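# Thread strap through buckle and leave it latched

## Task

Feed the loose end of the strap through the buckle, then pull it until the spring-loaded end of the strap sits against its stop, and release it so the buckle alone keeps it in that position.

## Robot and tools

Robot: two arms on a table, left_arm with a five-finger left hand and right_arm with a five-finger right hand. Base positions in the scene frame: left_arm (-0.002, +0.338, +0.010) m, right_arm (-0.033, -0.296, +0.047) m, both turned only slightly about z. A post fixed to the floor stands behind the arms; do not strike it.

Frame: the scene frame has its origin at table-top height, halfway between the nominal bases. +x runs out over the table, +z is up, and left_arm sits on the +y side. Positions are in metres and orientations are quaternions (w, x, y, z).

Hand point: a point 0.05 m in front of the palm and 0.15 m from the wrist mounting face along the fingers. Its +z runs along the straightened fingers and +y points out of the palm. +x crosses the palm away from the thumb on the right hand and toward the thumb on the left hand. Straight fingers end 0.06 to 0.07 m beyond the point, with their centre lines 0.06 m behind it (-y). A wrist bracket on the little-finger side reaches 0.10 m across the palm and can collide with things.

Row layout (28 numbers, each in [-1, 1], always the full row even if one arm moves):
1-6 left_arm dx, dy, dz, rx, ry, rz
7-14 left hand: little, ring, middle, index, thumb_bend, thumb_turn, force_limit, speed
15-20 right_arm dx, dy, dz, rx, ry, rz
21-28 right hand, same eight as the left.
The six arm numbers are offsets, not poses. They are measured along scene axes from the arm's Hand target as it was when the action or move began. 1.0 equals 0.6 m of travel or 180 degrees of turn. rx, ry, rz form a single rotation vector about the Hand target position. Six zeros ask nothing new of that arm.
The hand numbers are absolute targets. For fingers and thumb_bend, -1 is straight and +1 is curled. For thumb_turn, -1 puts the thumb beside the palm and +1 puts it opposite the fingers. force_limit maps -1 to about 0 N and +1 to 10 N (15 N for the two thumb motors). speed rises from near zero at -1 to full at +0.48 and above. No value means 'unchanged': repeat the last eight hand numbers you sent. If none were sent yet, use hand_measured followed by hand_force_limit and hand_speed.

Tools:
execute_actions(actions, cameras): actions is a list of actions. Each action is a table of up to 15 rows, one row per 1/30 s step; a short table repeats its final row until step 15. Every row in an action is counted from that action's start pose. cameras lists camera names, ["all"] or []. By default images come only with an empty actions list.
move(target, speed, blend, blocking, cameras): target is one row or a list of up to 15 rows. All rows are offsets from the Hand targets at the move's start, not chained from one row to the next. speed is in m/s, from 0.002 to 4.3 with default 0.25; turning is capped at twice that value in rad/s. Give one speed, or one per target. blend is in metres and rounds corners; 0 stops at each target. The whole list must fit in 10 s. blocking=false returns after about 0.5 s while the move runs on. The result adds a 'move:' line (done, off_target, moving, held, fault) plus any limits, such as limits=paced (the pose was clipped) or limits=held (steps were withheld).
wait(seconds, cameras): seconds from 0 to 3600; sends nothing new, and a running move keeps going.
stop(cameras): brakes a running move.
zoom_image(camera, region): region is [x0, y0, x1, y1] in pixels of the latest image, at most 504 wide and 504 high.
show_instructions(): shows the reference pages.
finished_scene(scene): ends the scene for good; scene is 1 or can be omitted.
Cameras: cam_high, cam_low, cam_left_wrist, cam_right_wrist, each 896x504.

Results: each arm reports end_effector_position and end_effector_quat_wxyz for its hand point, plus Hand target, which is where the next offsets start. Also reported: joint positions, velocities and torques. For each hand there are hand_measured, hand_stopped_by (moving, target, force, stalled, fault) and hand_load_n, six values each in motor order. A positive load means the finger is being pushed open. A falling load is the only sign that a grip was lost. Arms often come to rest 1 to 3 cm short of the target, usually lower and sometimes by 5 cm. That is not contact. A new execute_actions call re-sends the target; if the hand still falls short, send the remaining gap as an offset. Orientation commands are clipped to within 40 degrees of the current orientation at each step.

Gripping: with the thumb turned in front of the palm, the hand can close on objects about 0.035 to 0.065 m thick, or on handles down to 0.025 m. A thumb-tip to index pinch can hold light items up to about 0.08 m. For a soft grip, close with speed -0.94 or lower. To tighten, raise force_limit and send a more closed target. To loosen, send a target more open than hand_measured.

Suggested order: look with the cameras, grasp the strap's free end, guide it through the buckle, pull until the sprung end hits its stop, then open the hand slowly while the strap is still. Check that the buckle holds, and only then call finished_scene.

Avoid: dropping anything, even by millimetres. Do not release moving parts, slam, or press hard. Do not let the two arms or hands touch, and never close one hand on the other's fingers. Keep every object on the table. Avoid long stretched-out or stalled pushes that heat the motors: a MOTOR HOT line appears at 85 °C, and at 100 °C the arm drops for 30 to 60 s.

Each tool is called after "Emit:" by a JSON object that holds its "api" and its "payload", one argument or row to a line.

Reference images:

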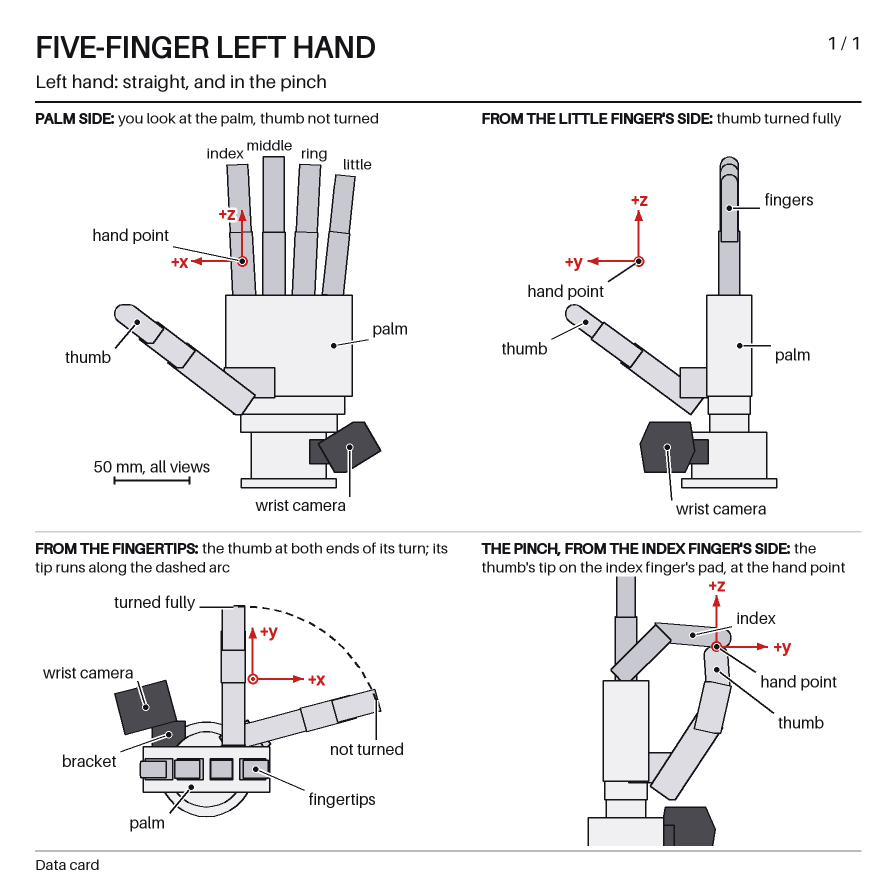

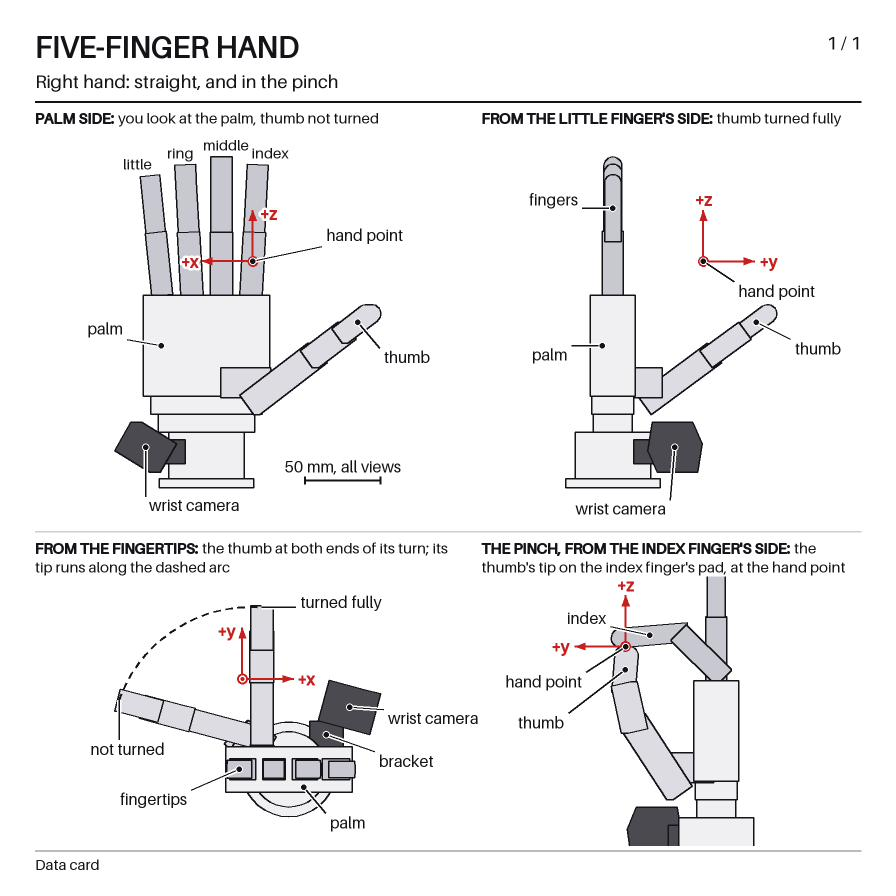

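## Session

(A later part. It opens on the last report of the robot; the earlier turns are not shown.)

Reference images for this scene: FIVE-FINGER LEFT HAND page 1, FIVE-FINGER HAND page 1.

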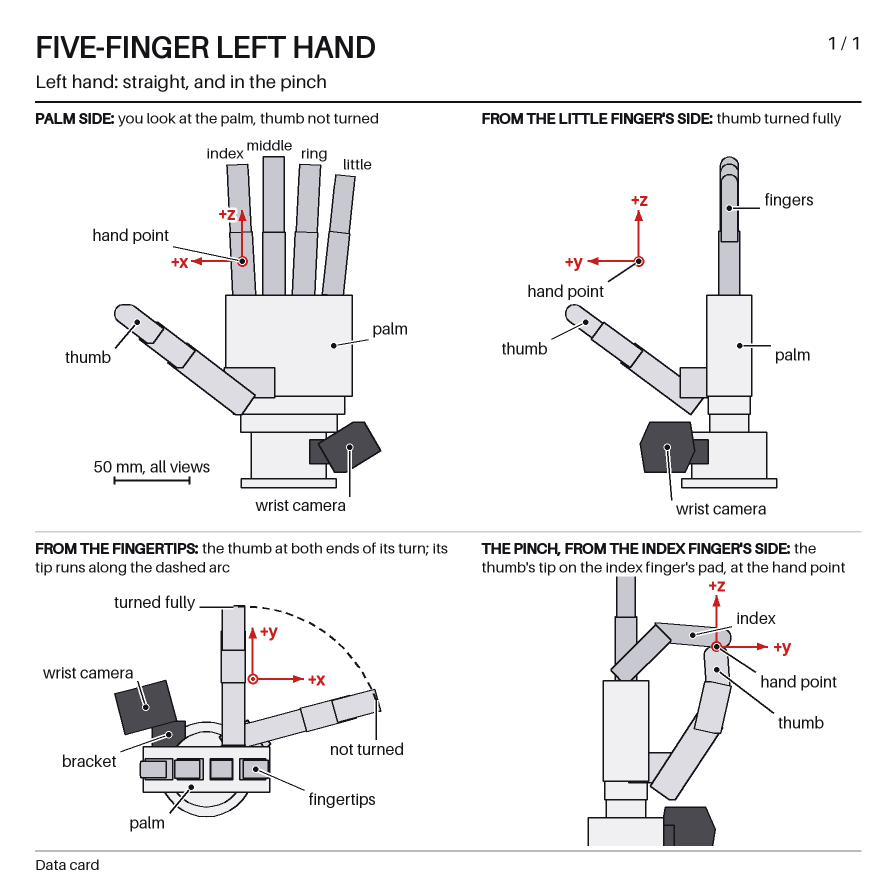

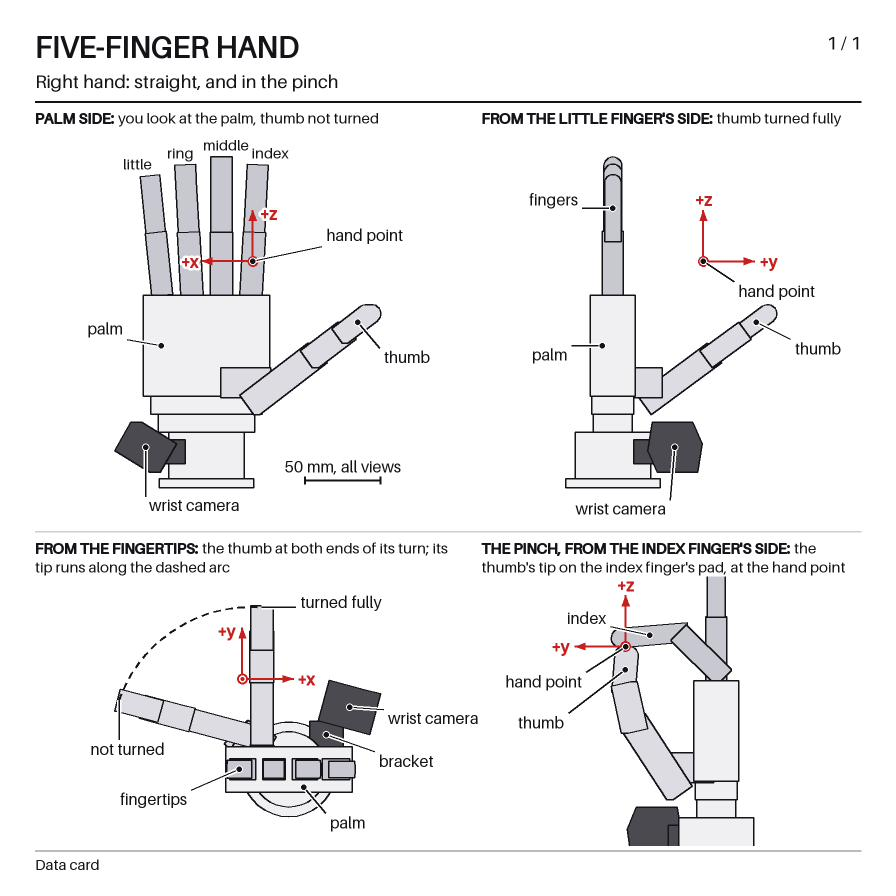

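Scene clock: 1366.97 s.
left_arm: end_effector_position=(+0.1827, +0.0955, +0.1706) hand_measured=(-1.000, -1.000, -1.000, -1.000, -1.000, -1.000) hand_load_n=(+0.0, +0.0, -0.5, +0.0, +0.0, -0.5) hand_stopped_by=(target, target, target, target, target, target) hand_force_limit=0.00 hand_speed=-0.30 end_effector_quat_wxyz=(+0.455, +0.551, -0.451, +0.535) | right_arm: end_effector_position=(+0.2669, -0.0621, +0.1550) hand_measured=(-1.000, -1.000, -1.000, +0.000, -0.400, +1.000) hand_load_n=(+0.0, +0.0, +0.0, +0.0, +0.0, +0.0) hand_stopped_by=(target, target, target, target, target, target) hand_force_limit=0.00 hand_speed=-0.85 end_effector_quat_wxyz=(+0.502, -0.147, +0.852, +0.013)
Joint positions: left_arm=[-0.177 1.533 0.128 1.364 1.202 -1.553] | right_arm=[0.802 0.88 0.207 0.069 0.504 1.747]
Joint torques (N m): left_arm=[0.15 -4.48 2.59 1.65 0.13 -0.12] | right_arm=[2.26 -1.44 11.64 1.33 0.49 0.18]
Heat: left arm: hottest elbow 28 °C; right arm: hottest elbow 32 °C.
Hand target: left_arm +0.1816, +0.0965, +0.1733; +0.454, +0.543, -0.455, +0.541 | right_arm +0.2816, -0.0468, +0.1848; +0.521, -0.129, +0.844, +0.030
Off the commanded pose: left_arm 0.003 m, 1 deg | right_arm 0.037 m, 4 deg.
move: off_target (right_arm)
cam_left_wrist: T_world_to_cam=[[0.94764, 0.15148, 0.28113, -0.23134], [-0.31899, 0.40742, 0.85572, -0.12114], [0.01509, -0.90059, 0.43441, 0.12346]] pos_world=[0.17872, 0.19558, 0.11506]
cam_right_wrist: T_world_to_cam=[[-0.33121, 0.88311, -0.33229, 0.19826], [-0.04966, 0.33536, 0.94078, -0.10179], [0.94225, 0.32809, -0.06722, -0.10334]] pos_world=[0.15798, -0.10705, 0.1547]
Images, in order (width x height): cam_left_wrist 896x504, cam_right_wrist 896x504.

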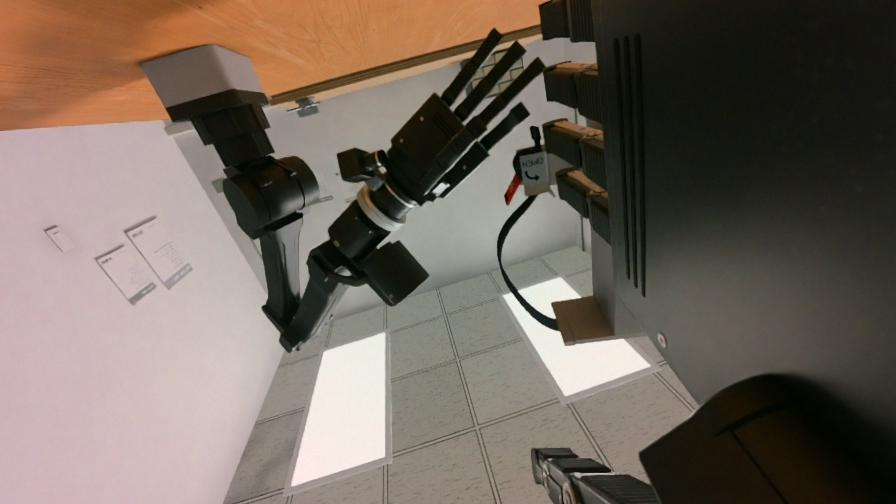

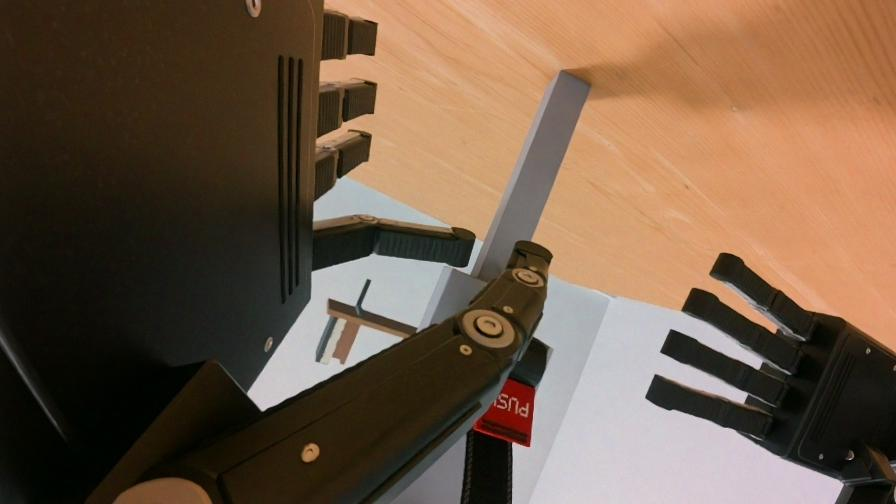

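Emit:
{"api": "move", "payload": {
  "target": [
    [0,0,0,0,0,0, -1,-1,-1,-1,-1,-1,0,-0.3, 0.006,0.05,0.01,0,0,0, -1,-1,-1,0.0,-0.4,1,0,-0.85]
  ],
  "speed": 0.05,
  "cameras": ["cam_right_wrist","cam_left_wrist"]
}}

Scene clock: 1384.40 s.
left_arm: end_effector_position=(+0.1827, +0.0955, +0.1706) hand_measured=(-1.000, -1.000, -1.000, -1.000, -1.000, -1.000) hand_load_n=(+0.0, +0.0, +0.0, +0.0, +0.0, +0.0) hand_stopped_by=(target, target, target, target, target, target) hand_force_limit=0.00 hand_speed=-0.30 end_effector_quat_wxyz=(+0.455, +0.551, -0.451, +0.535) | right_arm: end_effector_position=(+0.2713, -0.0332, +0.1617) hand_measured=(-1.000, -1.000, -1.000, +0.000, -0.400, +1.000) hand_load_n=(+0.0, +0.0, +0.0, +0.0, +0.0, +0.0) hand_stopped_by=(target, target, target, target, target, target) hand_force_limit=0.00 hand_speed=-0.85 end_effector_quat_wxyz=(+0.502, -0.148, +0.852, +0.012)
Joint positions: left_arm=[-0.177 1.533 0.128 1.364 1.202 -1.553] | right_arm=[0.882 0.972 0.273 0.069 0.57 1.796]
Joint torques (N m): left_arm=[0.21 -4.6 2.65 1.65 0.14 -0.12] | right_arm=[2.2 -2.26 11.48 1.33 0.53 0.17]
Heat: left arm: hottest elbow 28 °C; right arm: hottest elbow 33 °C.
Hand target: left_arm +0.1816, +0.0965, +0.1733; +0.454, +0.543, -0.455, +0.541 | right_arm +0.2852, -0.0168, +0.1908; +0.521, -0.129, +0.844, +0.030
Off the commanded pose: left_arm 0.003 m, 1 deg | right_arm 0.036 m, 4 deg.
move: off_target (right_arm)
cam_left_wrist: T_world_to_cam=[[0.94764, 0.15148, 0.28113, -0.23134], [-0.31899, 0.40742, 0.85572, -0.12114], [0.01509, -0.90059, 0.43441, 0.12346]] pos_world=[0.17872, 0.19558, 0.11506]
cam_right_wrist: T_world_to_cam=[[-0.33194, 0.8815, -0.3358, 0.17713], [-0.05216, 0.33829, 0.93959, -0.11657], [0.94186, 0.32941, -0.06631, -0.11644]] pos_world=[0.16239, -0.07835, 0.16129]
Images, in order (width x height): cam_left_wrist 896x504, cam_right_wrist 896x504.

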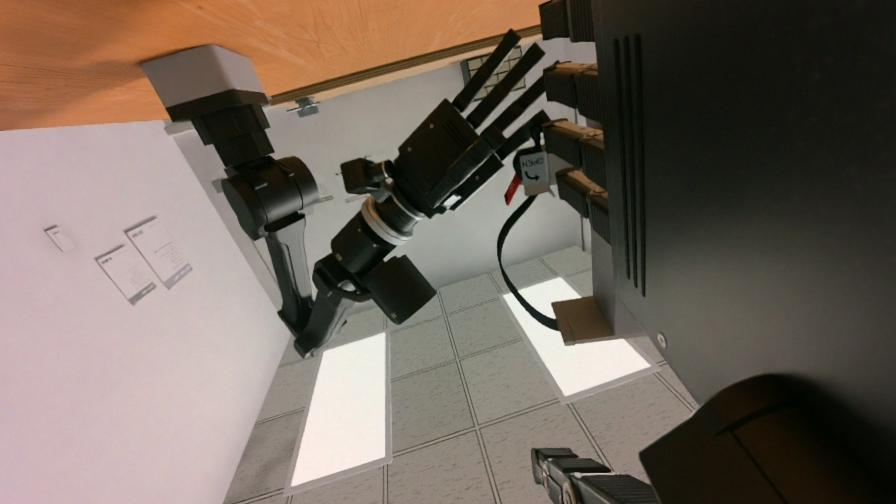

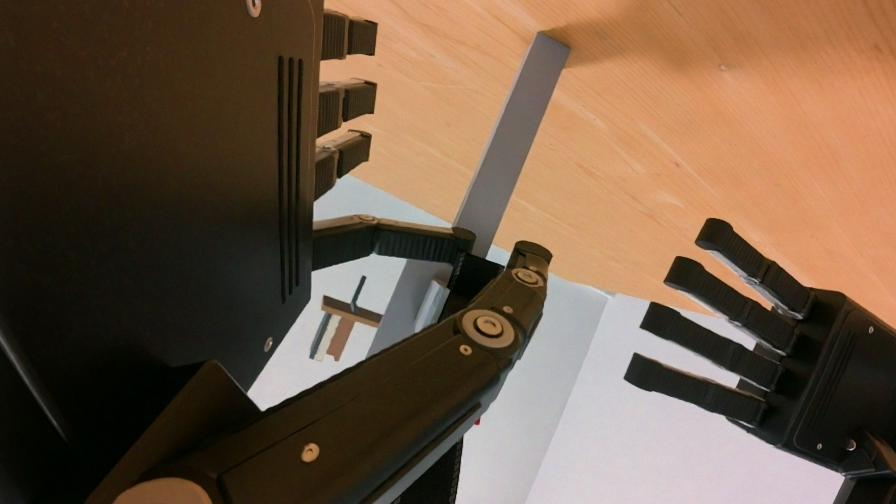

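Emit:
{"api": "zoom_image", "payload": {
  "camera": "cam_right_wrist",
  "region": [390, 180, 610, 440]
}}

Emit:
{"api": "zoom_image", "payload": {
  "camera": "cam_left_wrist",
  "region": [440, 80, 600, 220]
}}

Scaled by 1.938.

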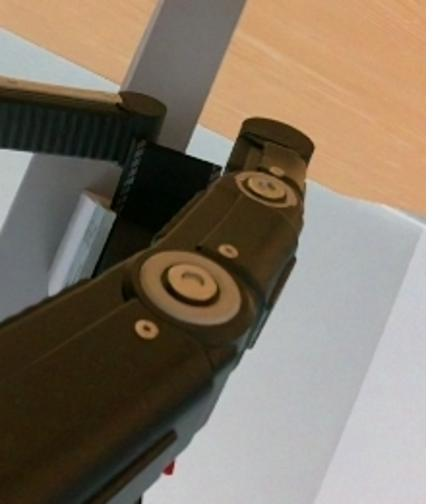

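Scaled by 3.150.

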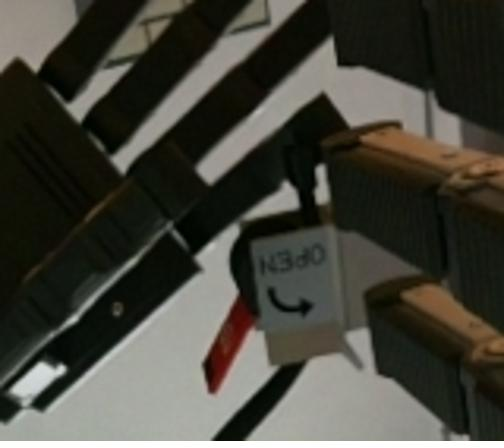

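Emit:
{"api": "move", "payload": {
  "target": [
    [0,0,0,0,0,0, -1,-1,-1,-1,-1,-1,0,-0.3, 0.0,0.0,0.0,0,0,0, -1,-1,-1,0.0,-0.4,0.8,0,-0.7]
  ],
  "speed": 0.05,
  "cameras": ["cam_right_wrist","cam_left_wrist"]
}}

Emit:
{"api": "zoom_image", "payload": {
  "camera": "cam_right_wrist",
  "region": [390, 180, 610, 440]
}}

Emit:
{"api": "zoom_image", "payload": {
  "camera": "cam_left_wrist",
  "region": [440, 80, 600, 220]
}}

Scene clock: 1413.77 s.
left_arm: end_effector_position=(+0.1827, +0.0955, +0.1706) hand_measured=(-1.000, -1.000, -1.000, -1.000, -1.000, -1.000) hand_load_n=(+0.0, +0.0, -0.5, +0.0, +0.0, +0.0) hand_stopped_by=(target, target, target, target, target, target) hand_force_limit=0.00 hand_speed=-0.30 end_effector_quat_wxyz=(+0.455, +0.551, -0.451, +0.535) | right_arm: end_effector_position=(+0.2715, -0.0335, +0.1618) hand_measured=(-1.000, -1.000, -1.000, +0.000, -0.400, +0.800) hand_load_n=(+0.0, +0.0, +0.0, +0.0, +0.0, +0.0) hand_stopped_by=(target, target, target, target, target, target) hand_force_limit=0.00 hand_speed=-0.70 end_effector_quat_wxyz=(+0.502, -0.148, +0.852, +0.011)
Joint positions: left_arm=[-0.177 1.533 0.128 1.364 1.202 -1.553] | right_arm=[0.882 0.972 0.273 0.069 0.572 1.796]
Joint torques (N m): left_arm=[0.15 -4.6 2.62 1.65 0.13 -0.12] | right_arm=[2.2 -2.26 11.49 1.33 0.53 0.17]
Heat: left arm: hottest elbow 28 °C; right arm: hottest elbow 35 °C.
Hand target: left_arm +0.1816, +0.0965, +0.1733; +0.454, +0.543, -0.455, +0.541 | right_arm +0.2852, -0.0168, +0.1908; +0.521, -0.129, +0.844, +0.030
Off the commanded pose: left_arm 0.003 m, 1 deg | right_arm 0.036 m, 4 deg.
move: done
cam_left_wrist: T_world_to_cam=[[0.94764, 0.15148, 0.28113, -0.23134], [-0.31899, 0.40742, 0.85572, -0.12114], [0.01509, -0.90059, 0.43441, 0.12346]] pos_world=[0.17872, 0.19558, 0.11506]
cam_right_wrist: T_world_to_cam=[[-0.33064, 0.88169, -0.3366, 0.17722], [-0.05236, 0.33898, 0.93934, -0.1164], [0.9423, 0.32821, -0.06592, -0.11682]] pos_world=[0.16259, -0.07845, 0.16129]
Images, in order (width x height): cam_left_wrist 896x504, cam_right_wrist 896x504.

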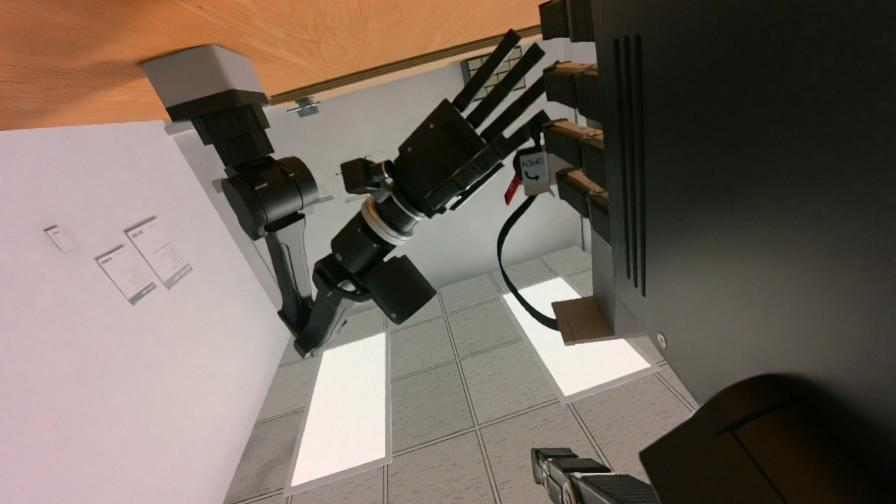

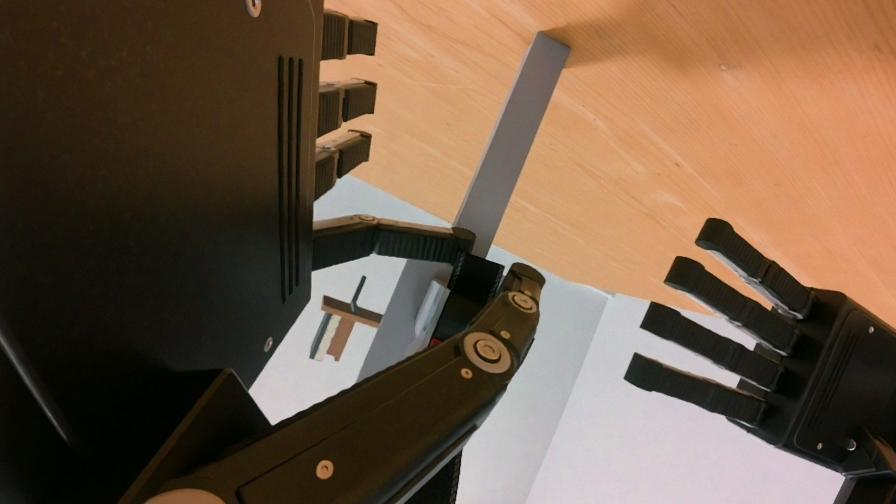

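Scaled by 1.938.

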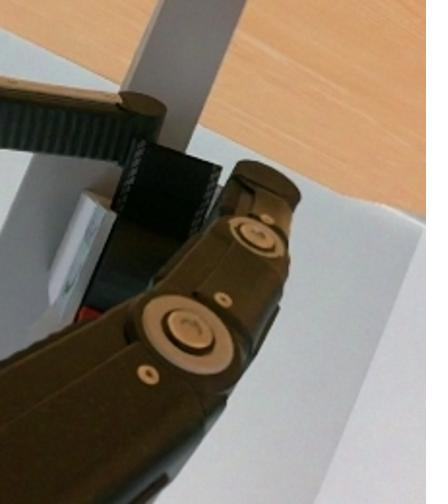

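Scaled by 3.150.

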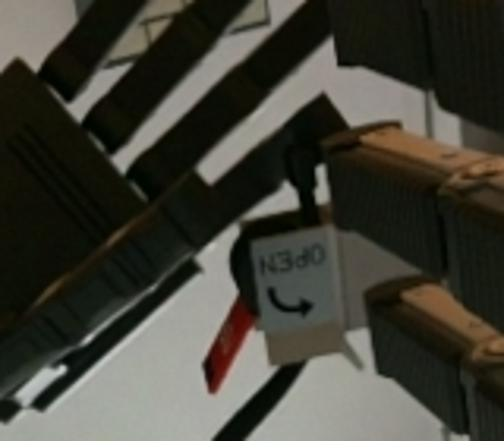

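Emit:
{"api": "move", "payload": {
  "target": [
    [0.035,0,0,0,0,0, -1,-1,-1,-1,-1,-1,0,-0.3, 0.012,0.016,0.024,0,0,0, -1,-1,-1,0.0,-0.4,0.8,0,-0.7]
  ],
  "speed": 0.04,
  "cameras": ["cam_right_wrist","cam_left_wrist"]
}}

Emit:
{"api": "zoom_image", "payload": {
  "camera": "cam_right_wrist",
  "region": [390, 180, 610, 440]
}}

Emit:
{"api": "zoom_image", "payload": {
  "camera": "cam_left_wrist",
  "region": [400, 80, 560, 220]
}}

Scene clock: 1422.17 s.
left_arm: end_effector_position=(+0.1954, +0.0969, +0.1691) hand_measured=(-1.000, -1.000, -1.000, -1.000, -1.000, -1.000) hand_load_n=(+0.0, +0.0, +0.0, +0.0, +0.0, +0.0) hand_stopped_by=(target, target, target, target, target, target) hand_force_limit=0.00 hand_speed=-0.30 end_effector_quat_wxyz=(+0.455, +0.551, -0.451, +0.535) | right_arm: end_effector_position=(+0.2753, -0.0276, +0.1679) hand_measured=(-1.000, -1.000, -1.000, +0.000, -0.400, +0.800) hand_load_n=(+0.0, +0.0, +0.0, +0.0, -0.5, -2.5) hand_stopped_by=(target, target, target, target, target, target) hand_force_limit=0.00 hand_speed=-0.70 end_effector_quat_wxyz=(+0.499, -0.151, +0.854, +0.008)
Joint positions: left_arm=[-0.16 1.563 0.161 1.364 1.219 -1.553] | right_arm=[0.885 0.976 0.306 0.029 0.573 1.798]
Joint torques (N m): left_arm=[-0.03 -5.13 4.48 0.84 0.12 -0.15] | right_arm=[2.26 -2.73 12.78 1.01 0.57 0.19]
Heat: left arm: hottest elbow 28 °C; right arm: hottest elbow 35 °C.
Hand target: left_arm +0.2026, +0.0965, +0.1733; +0.454, +0.543, -0.455, +0.541 | right_arm +0.2924, -0.0072, +0.2052; +0.521, -0.129, +0.844, +0.030
Off the commanded pose: left_arm 0.008 m, 1 deg | right_arm 0.046 m, 4 deg.
move: off_target (right_arm)
cam_left_wrist: T_world_to_cam=[[0.94725, 0.15176, 0.28231, -0.24328], [-0.32018, 0.40817, 0.85492, -0.11624], [0.01451, -0.9002, 0.43523, 0.12522]] pos_world=[0.19142, 0.19709, 0.11356]
cam_right_wrist: T_world_to_cam=[[-0.33404, 0.87843, -0.34171, 0.17711], [-0.04568, 0.34702, 0.93674, -0.1251], [0.94145, 0.32852, -0.07579, -0.11996]] pos_world=[0.16638, -0.07276, 0.16861]
Images, in order (width x height): cam_left_wrist 896x504, cam_right_wrist 896x504.

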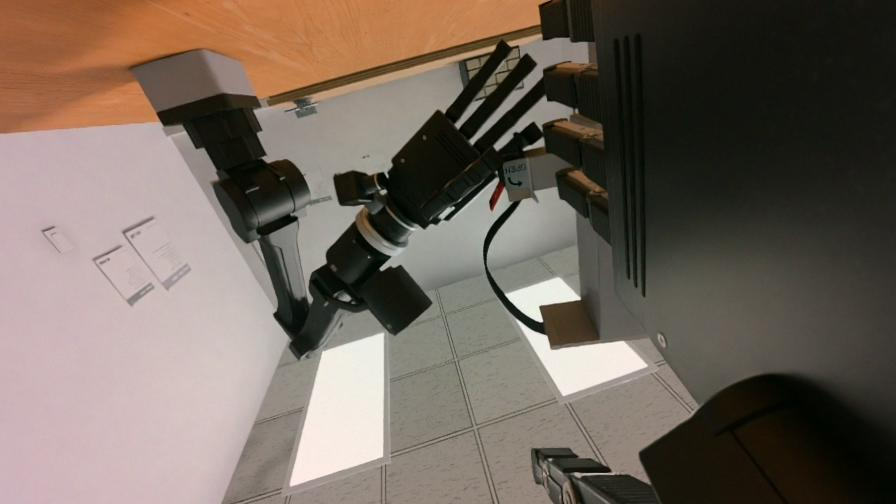

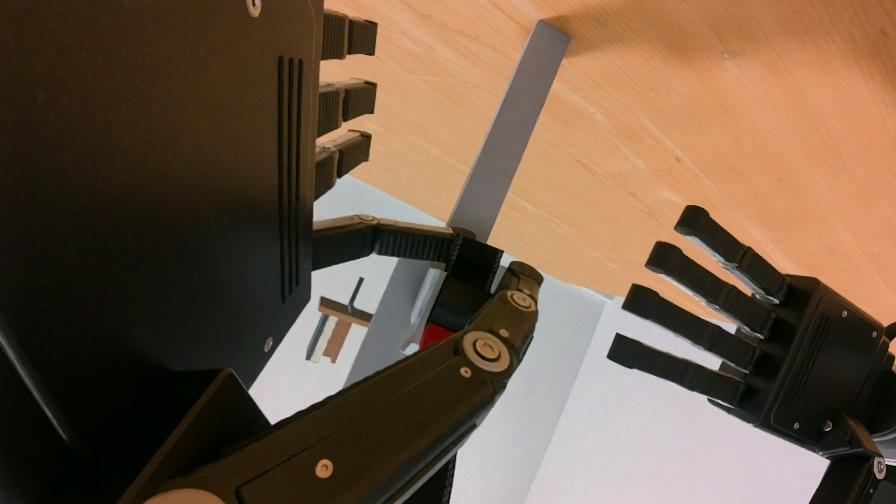

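Scaled by 1.938.

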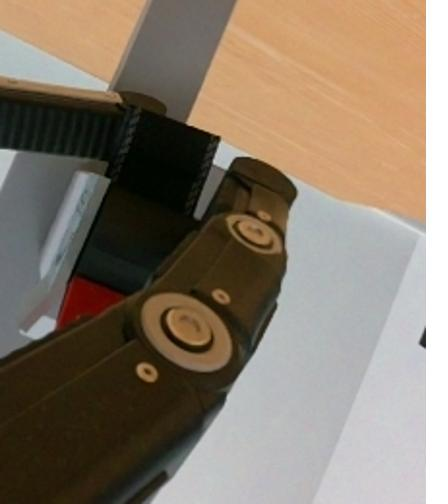

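Scaled by 3.150.

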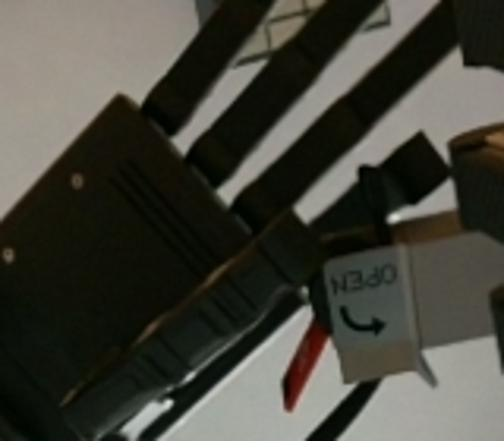

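Emit:
{"api": "move", "payload": {
  "target": [
    [0,0,0,0,0,0, -1,-1,-1,-1,-1,-1,0,-0.3, 0.0,-0.09,-0.02,0,0,0, -1,-1,-1,0.0,-0.4,0.8,0,-0.7],
    [0,0,0,0,0,0, -1,-1,-1,-1,-1,-1,0,-0.3, -0.02,-0.12,0.08,0.0163,-0.0704,0, -1,-1,-1,0.0,-0.7,1,0,-0.7]
  ],
  "speed": 0.07,
  "cameras": ["cam_right_wrist","cam_left_wrist"]
}}

Emit:
{"api": "zoom_image", "payload": {
  "camera": "cam_left_wrist",
  "region": [400, 80, 620, 360]
}}

Scene clock: 1444.17 s.
left_arm: end_effector_position=(+0.1954, +0.0969, +0.1691) hand_measured=(-1.000, -1.000, -1.000, -1.000, -1.000, -1.000) hand_load_n=(+0.0, +0.0, +0.0, +0.0, +0.0, +0.0) hand_stopped_by=(target, target, target, target, target, target) hand_force_limit=0.00 hand_speed=-0.30 end_effector_quat_wxyz=(+0.455, +0.551, -0.451, +0.535) | right_arm: end_effector_position=(+0.2780, -0.0715, +0.2479) hand_measured=(-1.000, -1.000, -1.000, +0.000, -0.700, +1.000) hand_load_n=(+0.0, +0.0, +0.0, +0.0, +0.0, +0.0) hand_stopped_by=(target, target, target, target, target, target) hand_force_limit=0.00 hand_speed=-0.70 end_effector_quat_wxyz=(+0.601, -0.127, +0.788, +0.043)
Joint positions: left_arm=[-0.16 1.563 0.161 1.364 1.219 -1.553] | right_arm=[0.736 0.668 0.22 0.135 0.471 1.628]
Joint torques (N m): left_arm=[0.15 -4.95 4.44 0.84 0.12 -0.13] | right_arm=[-0.03 -1.73 7.86 2.62 0.26 -0.17]
Heat: left arm: hottest elbow 28 °C; right arm: hottest elbow 35 °C.
Hand target: left_arm +0.2026, +0.0965, +0.1733; +0.454, +0.543, -0.455, +0.541 | right_arm +0.2804, -0.0792, +0.2532; +0.614, -0.118, +0.780, +0.037
Off the commanded pose: left_arm 0.008 m, 1 deg | right_arm 0.010 m, 2 deg.
move: done
cam_left_wrist: T_world_to_cam=[[0.94725, 0.15176, 0.28231, -0.24328], [-0.32018, 0.40817, 0.85492, -0.11624], [0.01451, -0.9002, 0.43523, 0.12522]] pos_world=[0.19142, 0.19709, 0.11356]
cam_right_wrist: T_world_to_cam=[[-0.26913, 0.9123, -0.30867, 0.22002], [-0.26509, 0.23794, 0.9344, -0.13098], [0.9259, 0.3333, 0.1778, -0.1602]] pos_world=[0.17283, -0.11616, 0.21879]
Images, in order (width x height): cam_left_wrist 896x504, cam_right_wrist 896x504.

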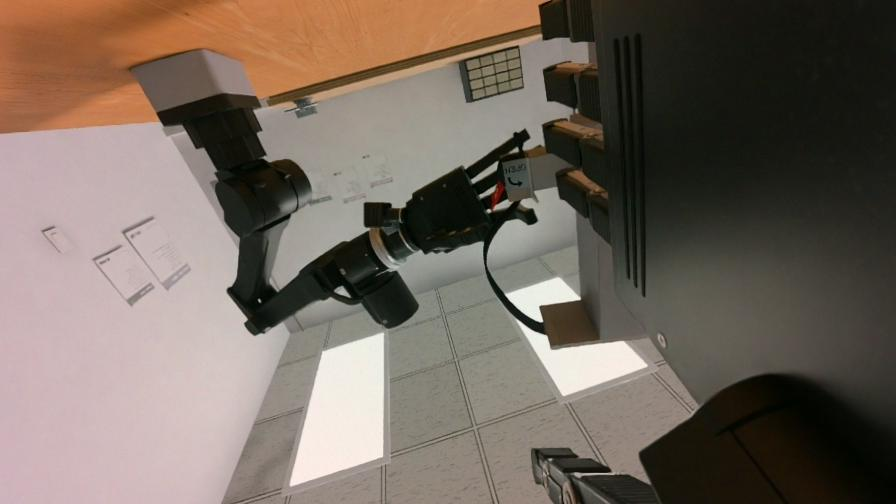

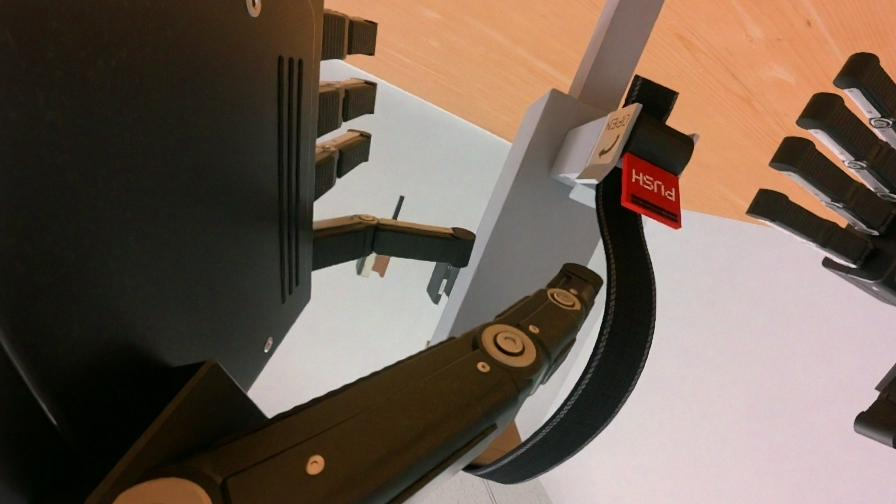

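Scaled by 1.800.

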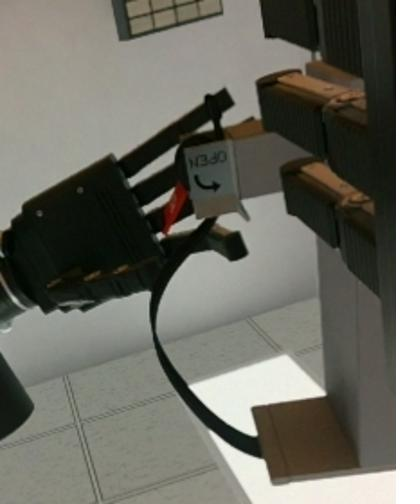

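Emit:
{"api": "move", "payload": {
  "target": [
    [0.0,0,0,0,0,0, -1,-1,-1,-1,-1,-1,0,-0.3, -0.1,-0.015,0.0,0,0,0, -1,-1,-1,0.0,-0.7,0.8,0,-0.7]
  ],
  "speed": 0.07,
  "cameras": ["cam_right_wrist","cam_left_wrist"]
}}

Scene clock: 1456.40 s.
left_arm: end_effector_position=(+0.1954, +0.0969, +0.1691) hand_measured=(-1.000, -1.000, -1.000, -1.000, -1.000, -1.000) hand_load_n=(+0.0, +0.0, +0.0, +0.0, +0.0, +0.0) hand_stopped_by=(target, target, target, target, target, target) hand_force_limit=0.00 hand_speed=-0.30 end_effector_quat_wxyz=(+0.455, +0.551, -0.451, +0.535) | right_arm: end_effector_position=(+0.2225, -0.0867, +0.2576) hand_measured=(-1.000, -1.000, -1.000, +0.000, -0.700, +0.800) hand_load_n=(+0.0, +0.0, +0.0, +0.0, +0.0, +0.0) hand_stopped_by=(target, target, target, target, target, target) hand_force_limit=0.00 hand_speed=-0.70 end_effector_quat_wxyz=(+0.617, -0.124, +0.777, +0.034)
Joint positions: left_arm=[-0.16 1.563 0.161 1.364 1.219 -1.553] | right_arm=[0.954 0.326 0.167 -0.156 0.701 1.675]
Joint torques (N m): left_arm=[0.15 -4.95 4.48 0.88 0.12 -0.14] | right_arm=[2.26 0.26 8.75 0.84 0.41 0.18]
Heat: left arm: hottest elbow 28 °C; right arm: hottest elbow 34 °C.
Hand target: left_arm +0.2026, +0.0965, +0.1733; +0.454, +0.543, -0.455, +0.541 | right_arm +0.2204, -0.0882, +0.2532; +0.614, -0.118, +0.780, +0.037
Off the commanded pose: left_arm 0.008 m, 1 deg | right_arm 0.005 m, 1 deg.
move: done
cam_left_wrist: T_world_to_cam=[[0.94725, 0.15176, 0.28231, -0.24328], [-0.32018, 0.40817, 0.85492, -0.11624], [0.01451, -0.9002, 0.43523, 0.12522]] pos_world=[0.19142, 0.19709, 0.11356]
cam_right_wrist: T_world_to_cam=[[-0.24402, 0.91441, -0.32296, 0.22026], [-0.30008, 0.24549, 0.92178, -0.13939], [0.92217, 0.32185, 0.2145, -0.11512]] pos_world=[0.11808, -0.13014, 0.22431]
Images, in order (width x height): cam_left_wrist 896x504, cam_right_wrist 896x504.

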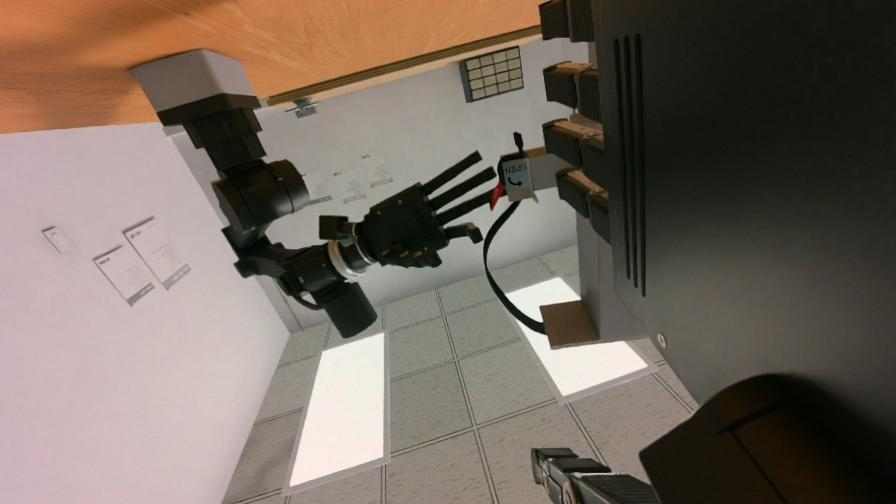

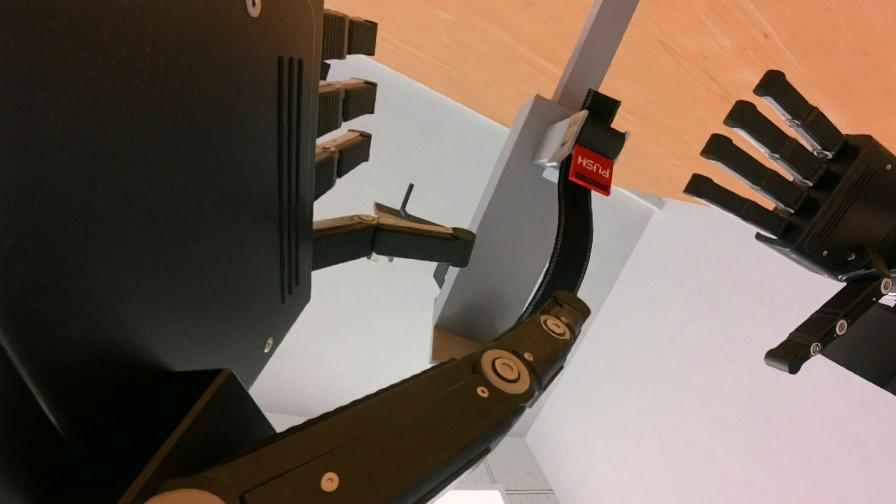

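Emit:
{"api": "move", "payload": {
  "target": [
    [0.0,0,0,0,0,0, -1,-1,-1,-1,-1,-1,0,-0.3, 0.012,0.105,-0.01,0,0,0, -1,-1,-1,0.0,-0.7,0.8,0,-0.7]
  ],
  "speed": 0.06,
  "cameras": ["cam_right_wrist","cam_left_wrist"]
}}

Scene clock: 1460.63 s.
left_arm: end_effector_position=(+0.1954, +0.0969, +0.1691) hand_measured=(-1.000, -1.000, -1.000, -1.000, -1.000, -1.000) hand_load_n=(+0.0, +0.0, +0.0, +0.5, +0.0, +0.0) hand_stopped_by=(target, target, target, target, target, target) hand_force_limit=0.00 hand_speed=-0.30 end_effector_quat_wxyz=(+0.455, +0.551, -0.451, +0.535) | right_arm: end_effector_position=(+0.2187, -0.0423, +0.2059) hand_measured=(-1.000, -1.000, -1.000, +0.000, -0.700, +0.800) hand_load_n=(+0.0, +0.0, +0.0, +0.0, +0.0, +0.0) hand_stopped_by=(target, target, target, target, target, target) hand_force_limit=0.00 hand_speed=-0.70 end_effector_quat_wxyz=(+0.592, -0.150, +0.792, +0.004)
Joint positions: left_arm=[-0.16 1.563 0.161 1.364 1.219 -1.553] | right_arm=[1.126 0.703 0.167 0.061 0.859 1.761]
Joint torques (N m): left_arm=[0.03 -5.07 4.49 0.85 0.13 -0.13] | right_arm=[2.14 -0.15 12.59 2.33 0.58 0.18]
Heat: left arm: hottest elbow 28 °C; right arm: hottest elbow 34 °C.
Hand target: left_arm +0.2026, +0.0965, +0.1733; +0.454, +0.543, -0.455, +0.541 | right_arm +0.2276, -0.0252, +0.2472; +0.614, -0.118, +0.780, +0.037
Off the commanded pose: left_arm 0.008 m, 1 deg | right_arm 0.046 m, 6 deg.
move: off_target (right_arm)
cam_left_wrist: T_world_to_cam=[[0.94725, 0.15176, 0.28231, -0.24328], [-0.32018, 0.40817, 0.85492, -0.11624], [0.01451, -0.9002, 0.43523, 0.12522]] pos_world=[0.19142, 0.19709, 0.11356]
cam_right_wrist: T_world_to_cam=[[-0.26307, 0.88304, -0.38864, 0.1784], [-0.25707, 0.3241, 0.91042, -0.10755], [0.9299, 0.33941, 0.14174, -0.1008]] pos_world=[0.11302, -0.08846, 0.18153]
Images, in order (width x height): cam_left_wrist 896x504, cam_right_wrist 896x504.

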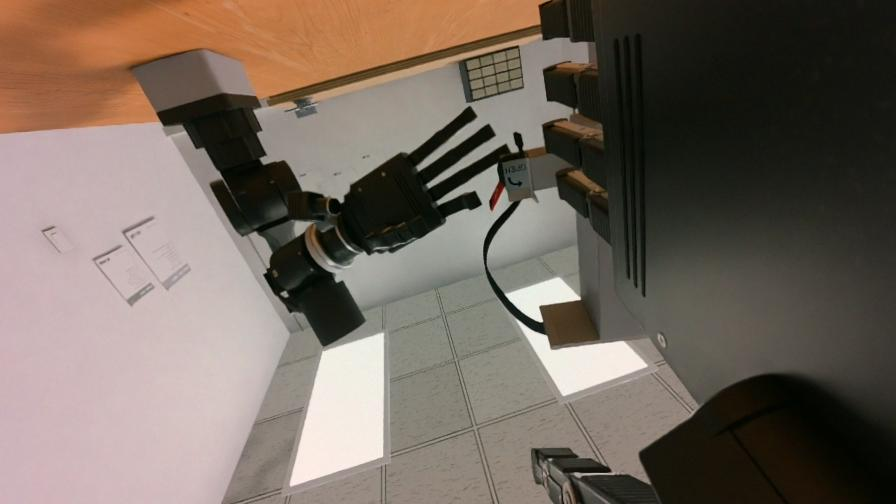

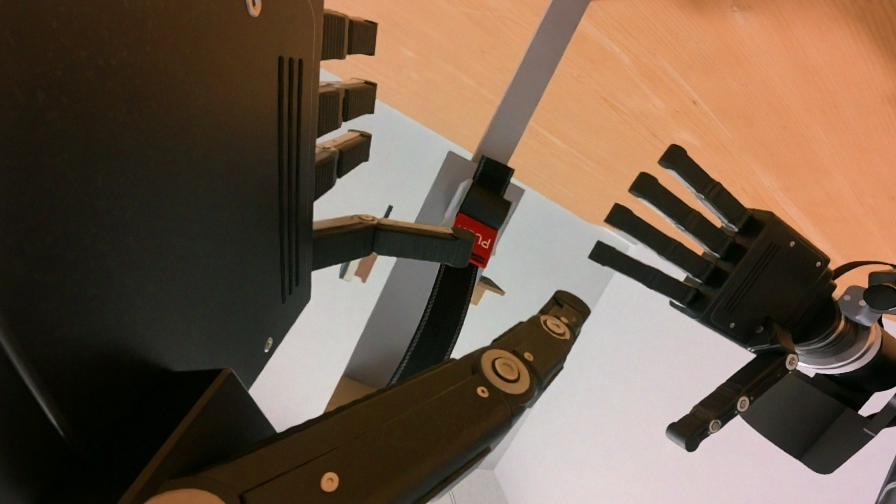

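Emit:
{"api": "move", "payload": {
  "target": [
    [0.0,0,0,0,0,0, -1,-1,-1,-1,-1,-1,0,-0.3, 0.0,0.0,0.04,0,0,0, -1,-1,-1,0.0,-0.7,0.8,0,-0.7]
  ],
  "speed": 0.06,
  "cameras": ["cam_right_wrist"]
}}

Scene clock: 1465.20 s.
left_arm: end_effector_position=(+0.1954, +0.0969, +0.1691) hand_measured=(-1.000, -1.000, -1.000, -1.000, -1.000, -1.000) hand_load_n=(+0.0, +0.0, +0.0, +0.0, +0.0, -0.5) hand_stopped_by=(target, target, target, target, target, target) hand_force_limit=0.00 hand_speed=-0.30 end_effector_quat_wxyz=(+0.455, +0.551, -0.451, +0.535) | right_arm: end_effector_position=(+0.2221, -0.0364, +0.2338) hand_measured=(-1.000, -1.000, -1.000, +0.000, -0.700, +0.800) hand_load_n=(+0.0, +0.0, +0.0, +0.0, +0.0, +0.0) hand_stopped_by=(target, target, target, target, target, target) hand_force_limit=0.00 hand_speed=-0.70 end_effector_quat_wxyz=(+0.599, -0.142, +0.788, +0.013)
Joint positions: left_arm=[-0.16 1.563 0.161 1.364 1.219 -1.553] | right_arm=[1.124 0.663 0.22 -0.001 0.859 1.761]
Joint torques (N m): left_arm=[0.03 -5.01 4.46 0.84 0.12 -0.13] | right_arm=[1.96 -1.2 12.94 0.73 0.5 0.15]
Heat: left arm: hottest elbow 28 °C; right arm: hottest elbow 34 °C.
Hand target: left_arm +0.2026, +0.0965, +0.1733; +0.454, +0.543, -0.455, +0.541 | right_arm +0.2276, -0.0252, +0.2712; +0.614, -0.118, +0.780, +0.037
Off the commanded pose: left_arm 0.008 m, 1 deg | right_arm 0.040 m, 4 deg.
move: off_target (right_arm)
cam_right_wrist: T_world_to_cam=[[-0.25678, 0.89334, -0.36879, 0.17934], [-0.26841, 0.30066, 0.91519, -0.13332], [0.92845, 0.33399, 0.16257, -0.11467]] pos_world=[0.11673, -0.08183, 0.2068]

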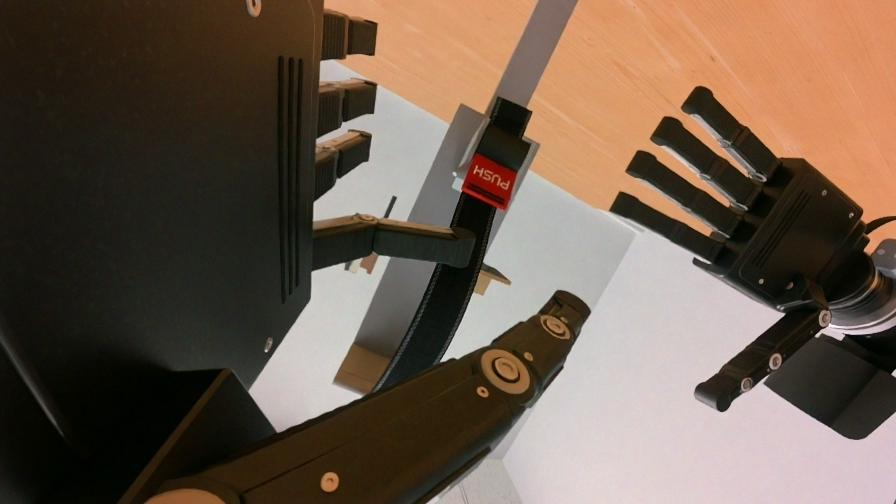

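Emit:
{"api": "move", "payload": {
  "target": [
    [0.0,0,0,0,0,0, -1,-1,-1,-1,-1,-1,0,-0.3, 0.0,-0.065,0.0,0,0,0, -1,-1,-1,0.0,-0.7,0.8,0,-0.7],
    [0.0,0,0,0,0,0, -1,-1,-1,-1,-1,-1,0,-0.3, 0.03,-0.058,0.0,0,0,0, -1,-1,-1,0.0,-0.7,0.8,0,-0.7]
  ],
  "speed": 0.06,
  "cameras": ["cam_right_wrist","cam_left_wrist"]
}}

Scene clock: 1471.07 s.
left_arm: end_effector_position=(+0.1954, +0.0969, +0.1691) hand_measured=(-1.000, -1.000, -1.000, -1.000, -1.000, -1.000) hand_load_n=(+0.0, +0.0, +0.0, +0.0, +0.0, +0.0) hand_stopped_by=(target, target, target, target, target, target) hand_force_limit=0.00 hand_speed=-0.30 end_effector_quat_wxyz=(+0.455, +0.551, -0.451, +0.535) | right_arm: end_effector_position=(+0.2393, -0.0633, +0.2559) hand_measured=(-1.000, -1.000, -1.000, +0.000, -0.700, +0.800) hand_load_n=(+0.0, +0.0, +0.0, +0.0, +0.0, -0.5) hand_stopped_by=(target, target, target, target, target, target) hand_force_limit=0.00 hand_speed=-0.70 end_effector_quat_wxyz=(+0.603, -0.124, +0.788, +0.034)
Joint positions: left_arm=[-0.16 1.563 0.161 1.364 1.219 -1.553] | right_arm=[0.954 0.527 0.22 -0.054 0.695 1.707]
Joint torques (N m): left_arm=[0.09 -5.01 4.48 0.84 0.13 -0.14] | right_arm=[-0.03 0.56 10.67 2.48 -0.08 -0.16]
Heat: left arm: hottest elbow 28 °C; right arm: hottest elbow 34 °C.
Hand target: left_arm +0.2026, +0.0965, +0.1733; +0.454, +0.543, -0.455, +0.541 | right_arm +0.2456, -0.0600, +0.2712; +0.614, -0.118, +0.780, +0.037
Off the commanded pose: left_arm 0.008 m, 1 deg | right_arm 0.017 m, 2 deg.
move: off_target (right_arm)
cam_left_wrist: T_world_to_cam=[[0.94725, 0.15176, 0.28231, -0.24328], [-0.32018, 0.40817, 0.85492, -0.11624], [0.01451, -0.9002, 0.43523, 0.12522]] pos_world=[0.19142, 0.19709, 0.11356]
cam_right_wrist: T_world_to_cam=[[-0.25322, 0.91326, -0.31913, 0.20366], [-0.26667, 0.2512, 0.93048, -0.14835], [0.92993, 0.32072, 0.17993, -0.13089]] pos_world=[0.13373, -0.10675, 0.22658]
Images, in order (width x height): cam_left_wrist 896x504, cam_right_wrist 896x504.

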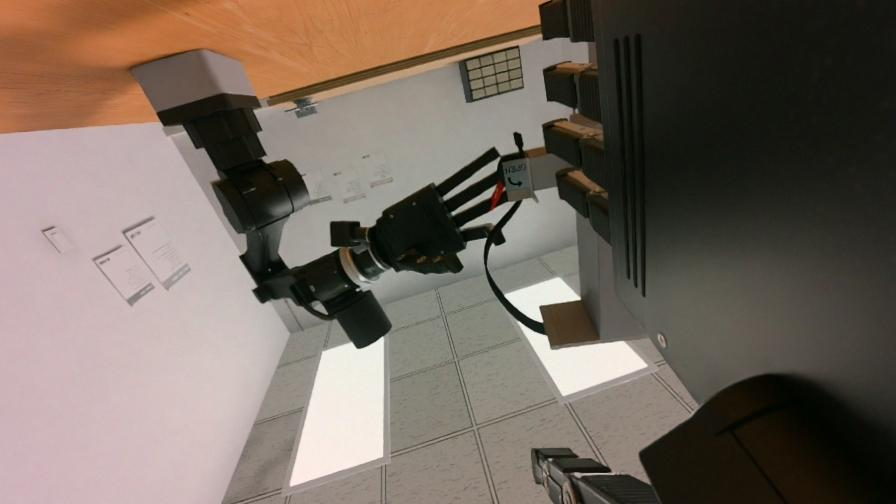

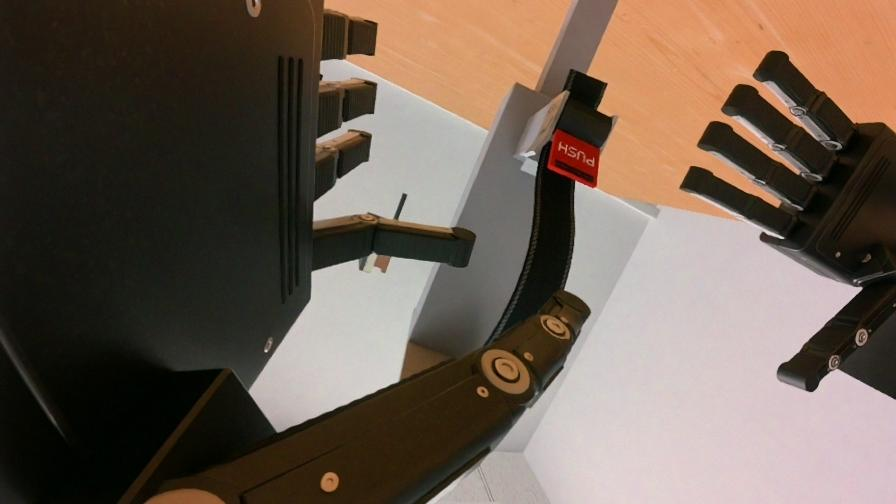

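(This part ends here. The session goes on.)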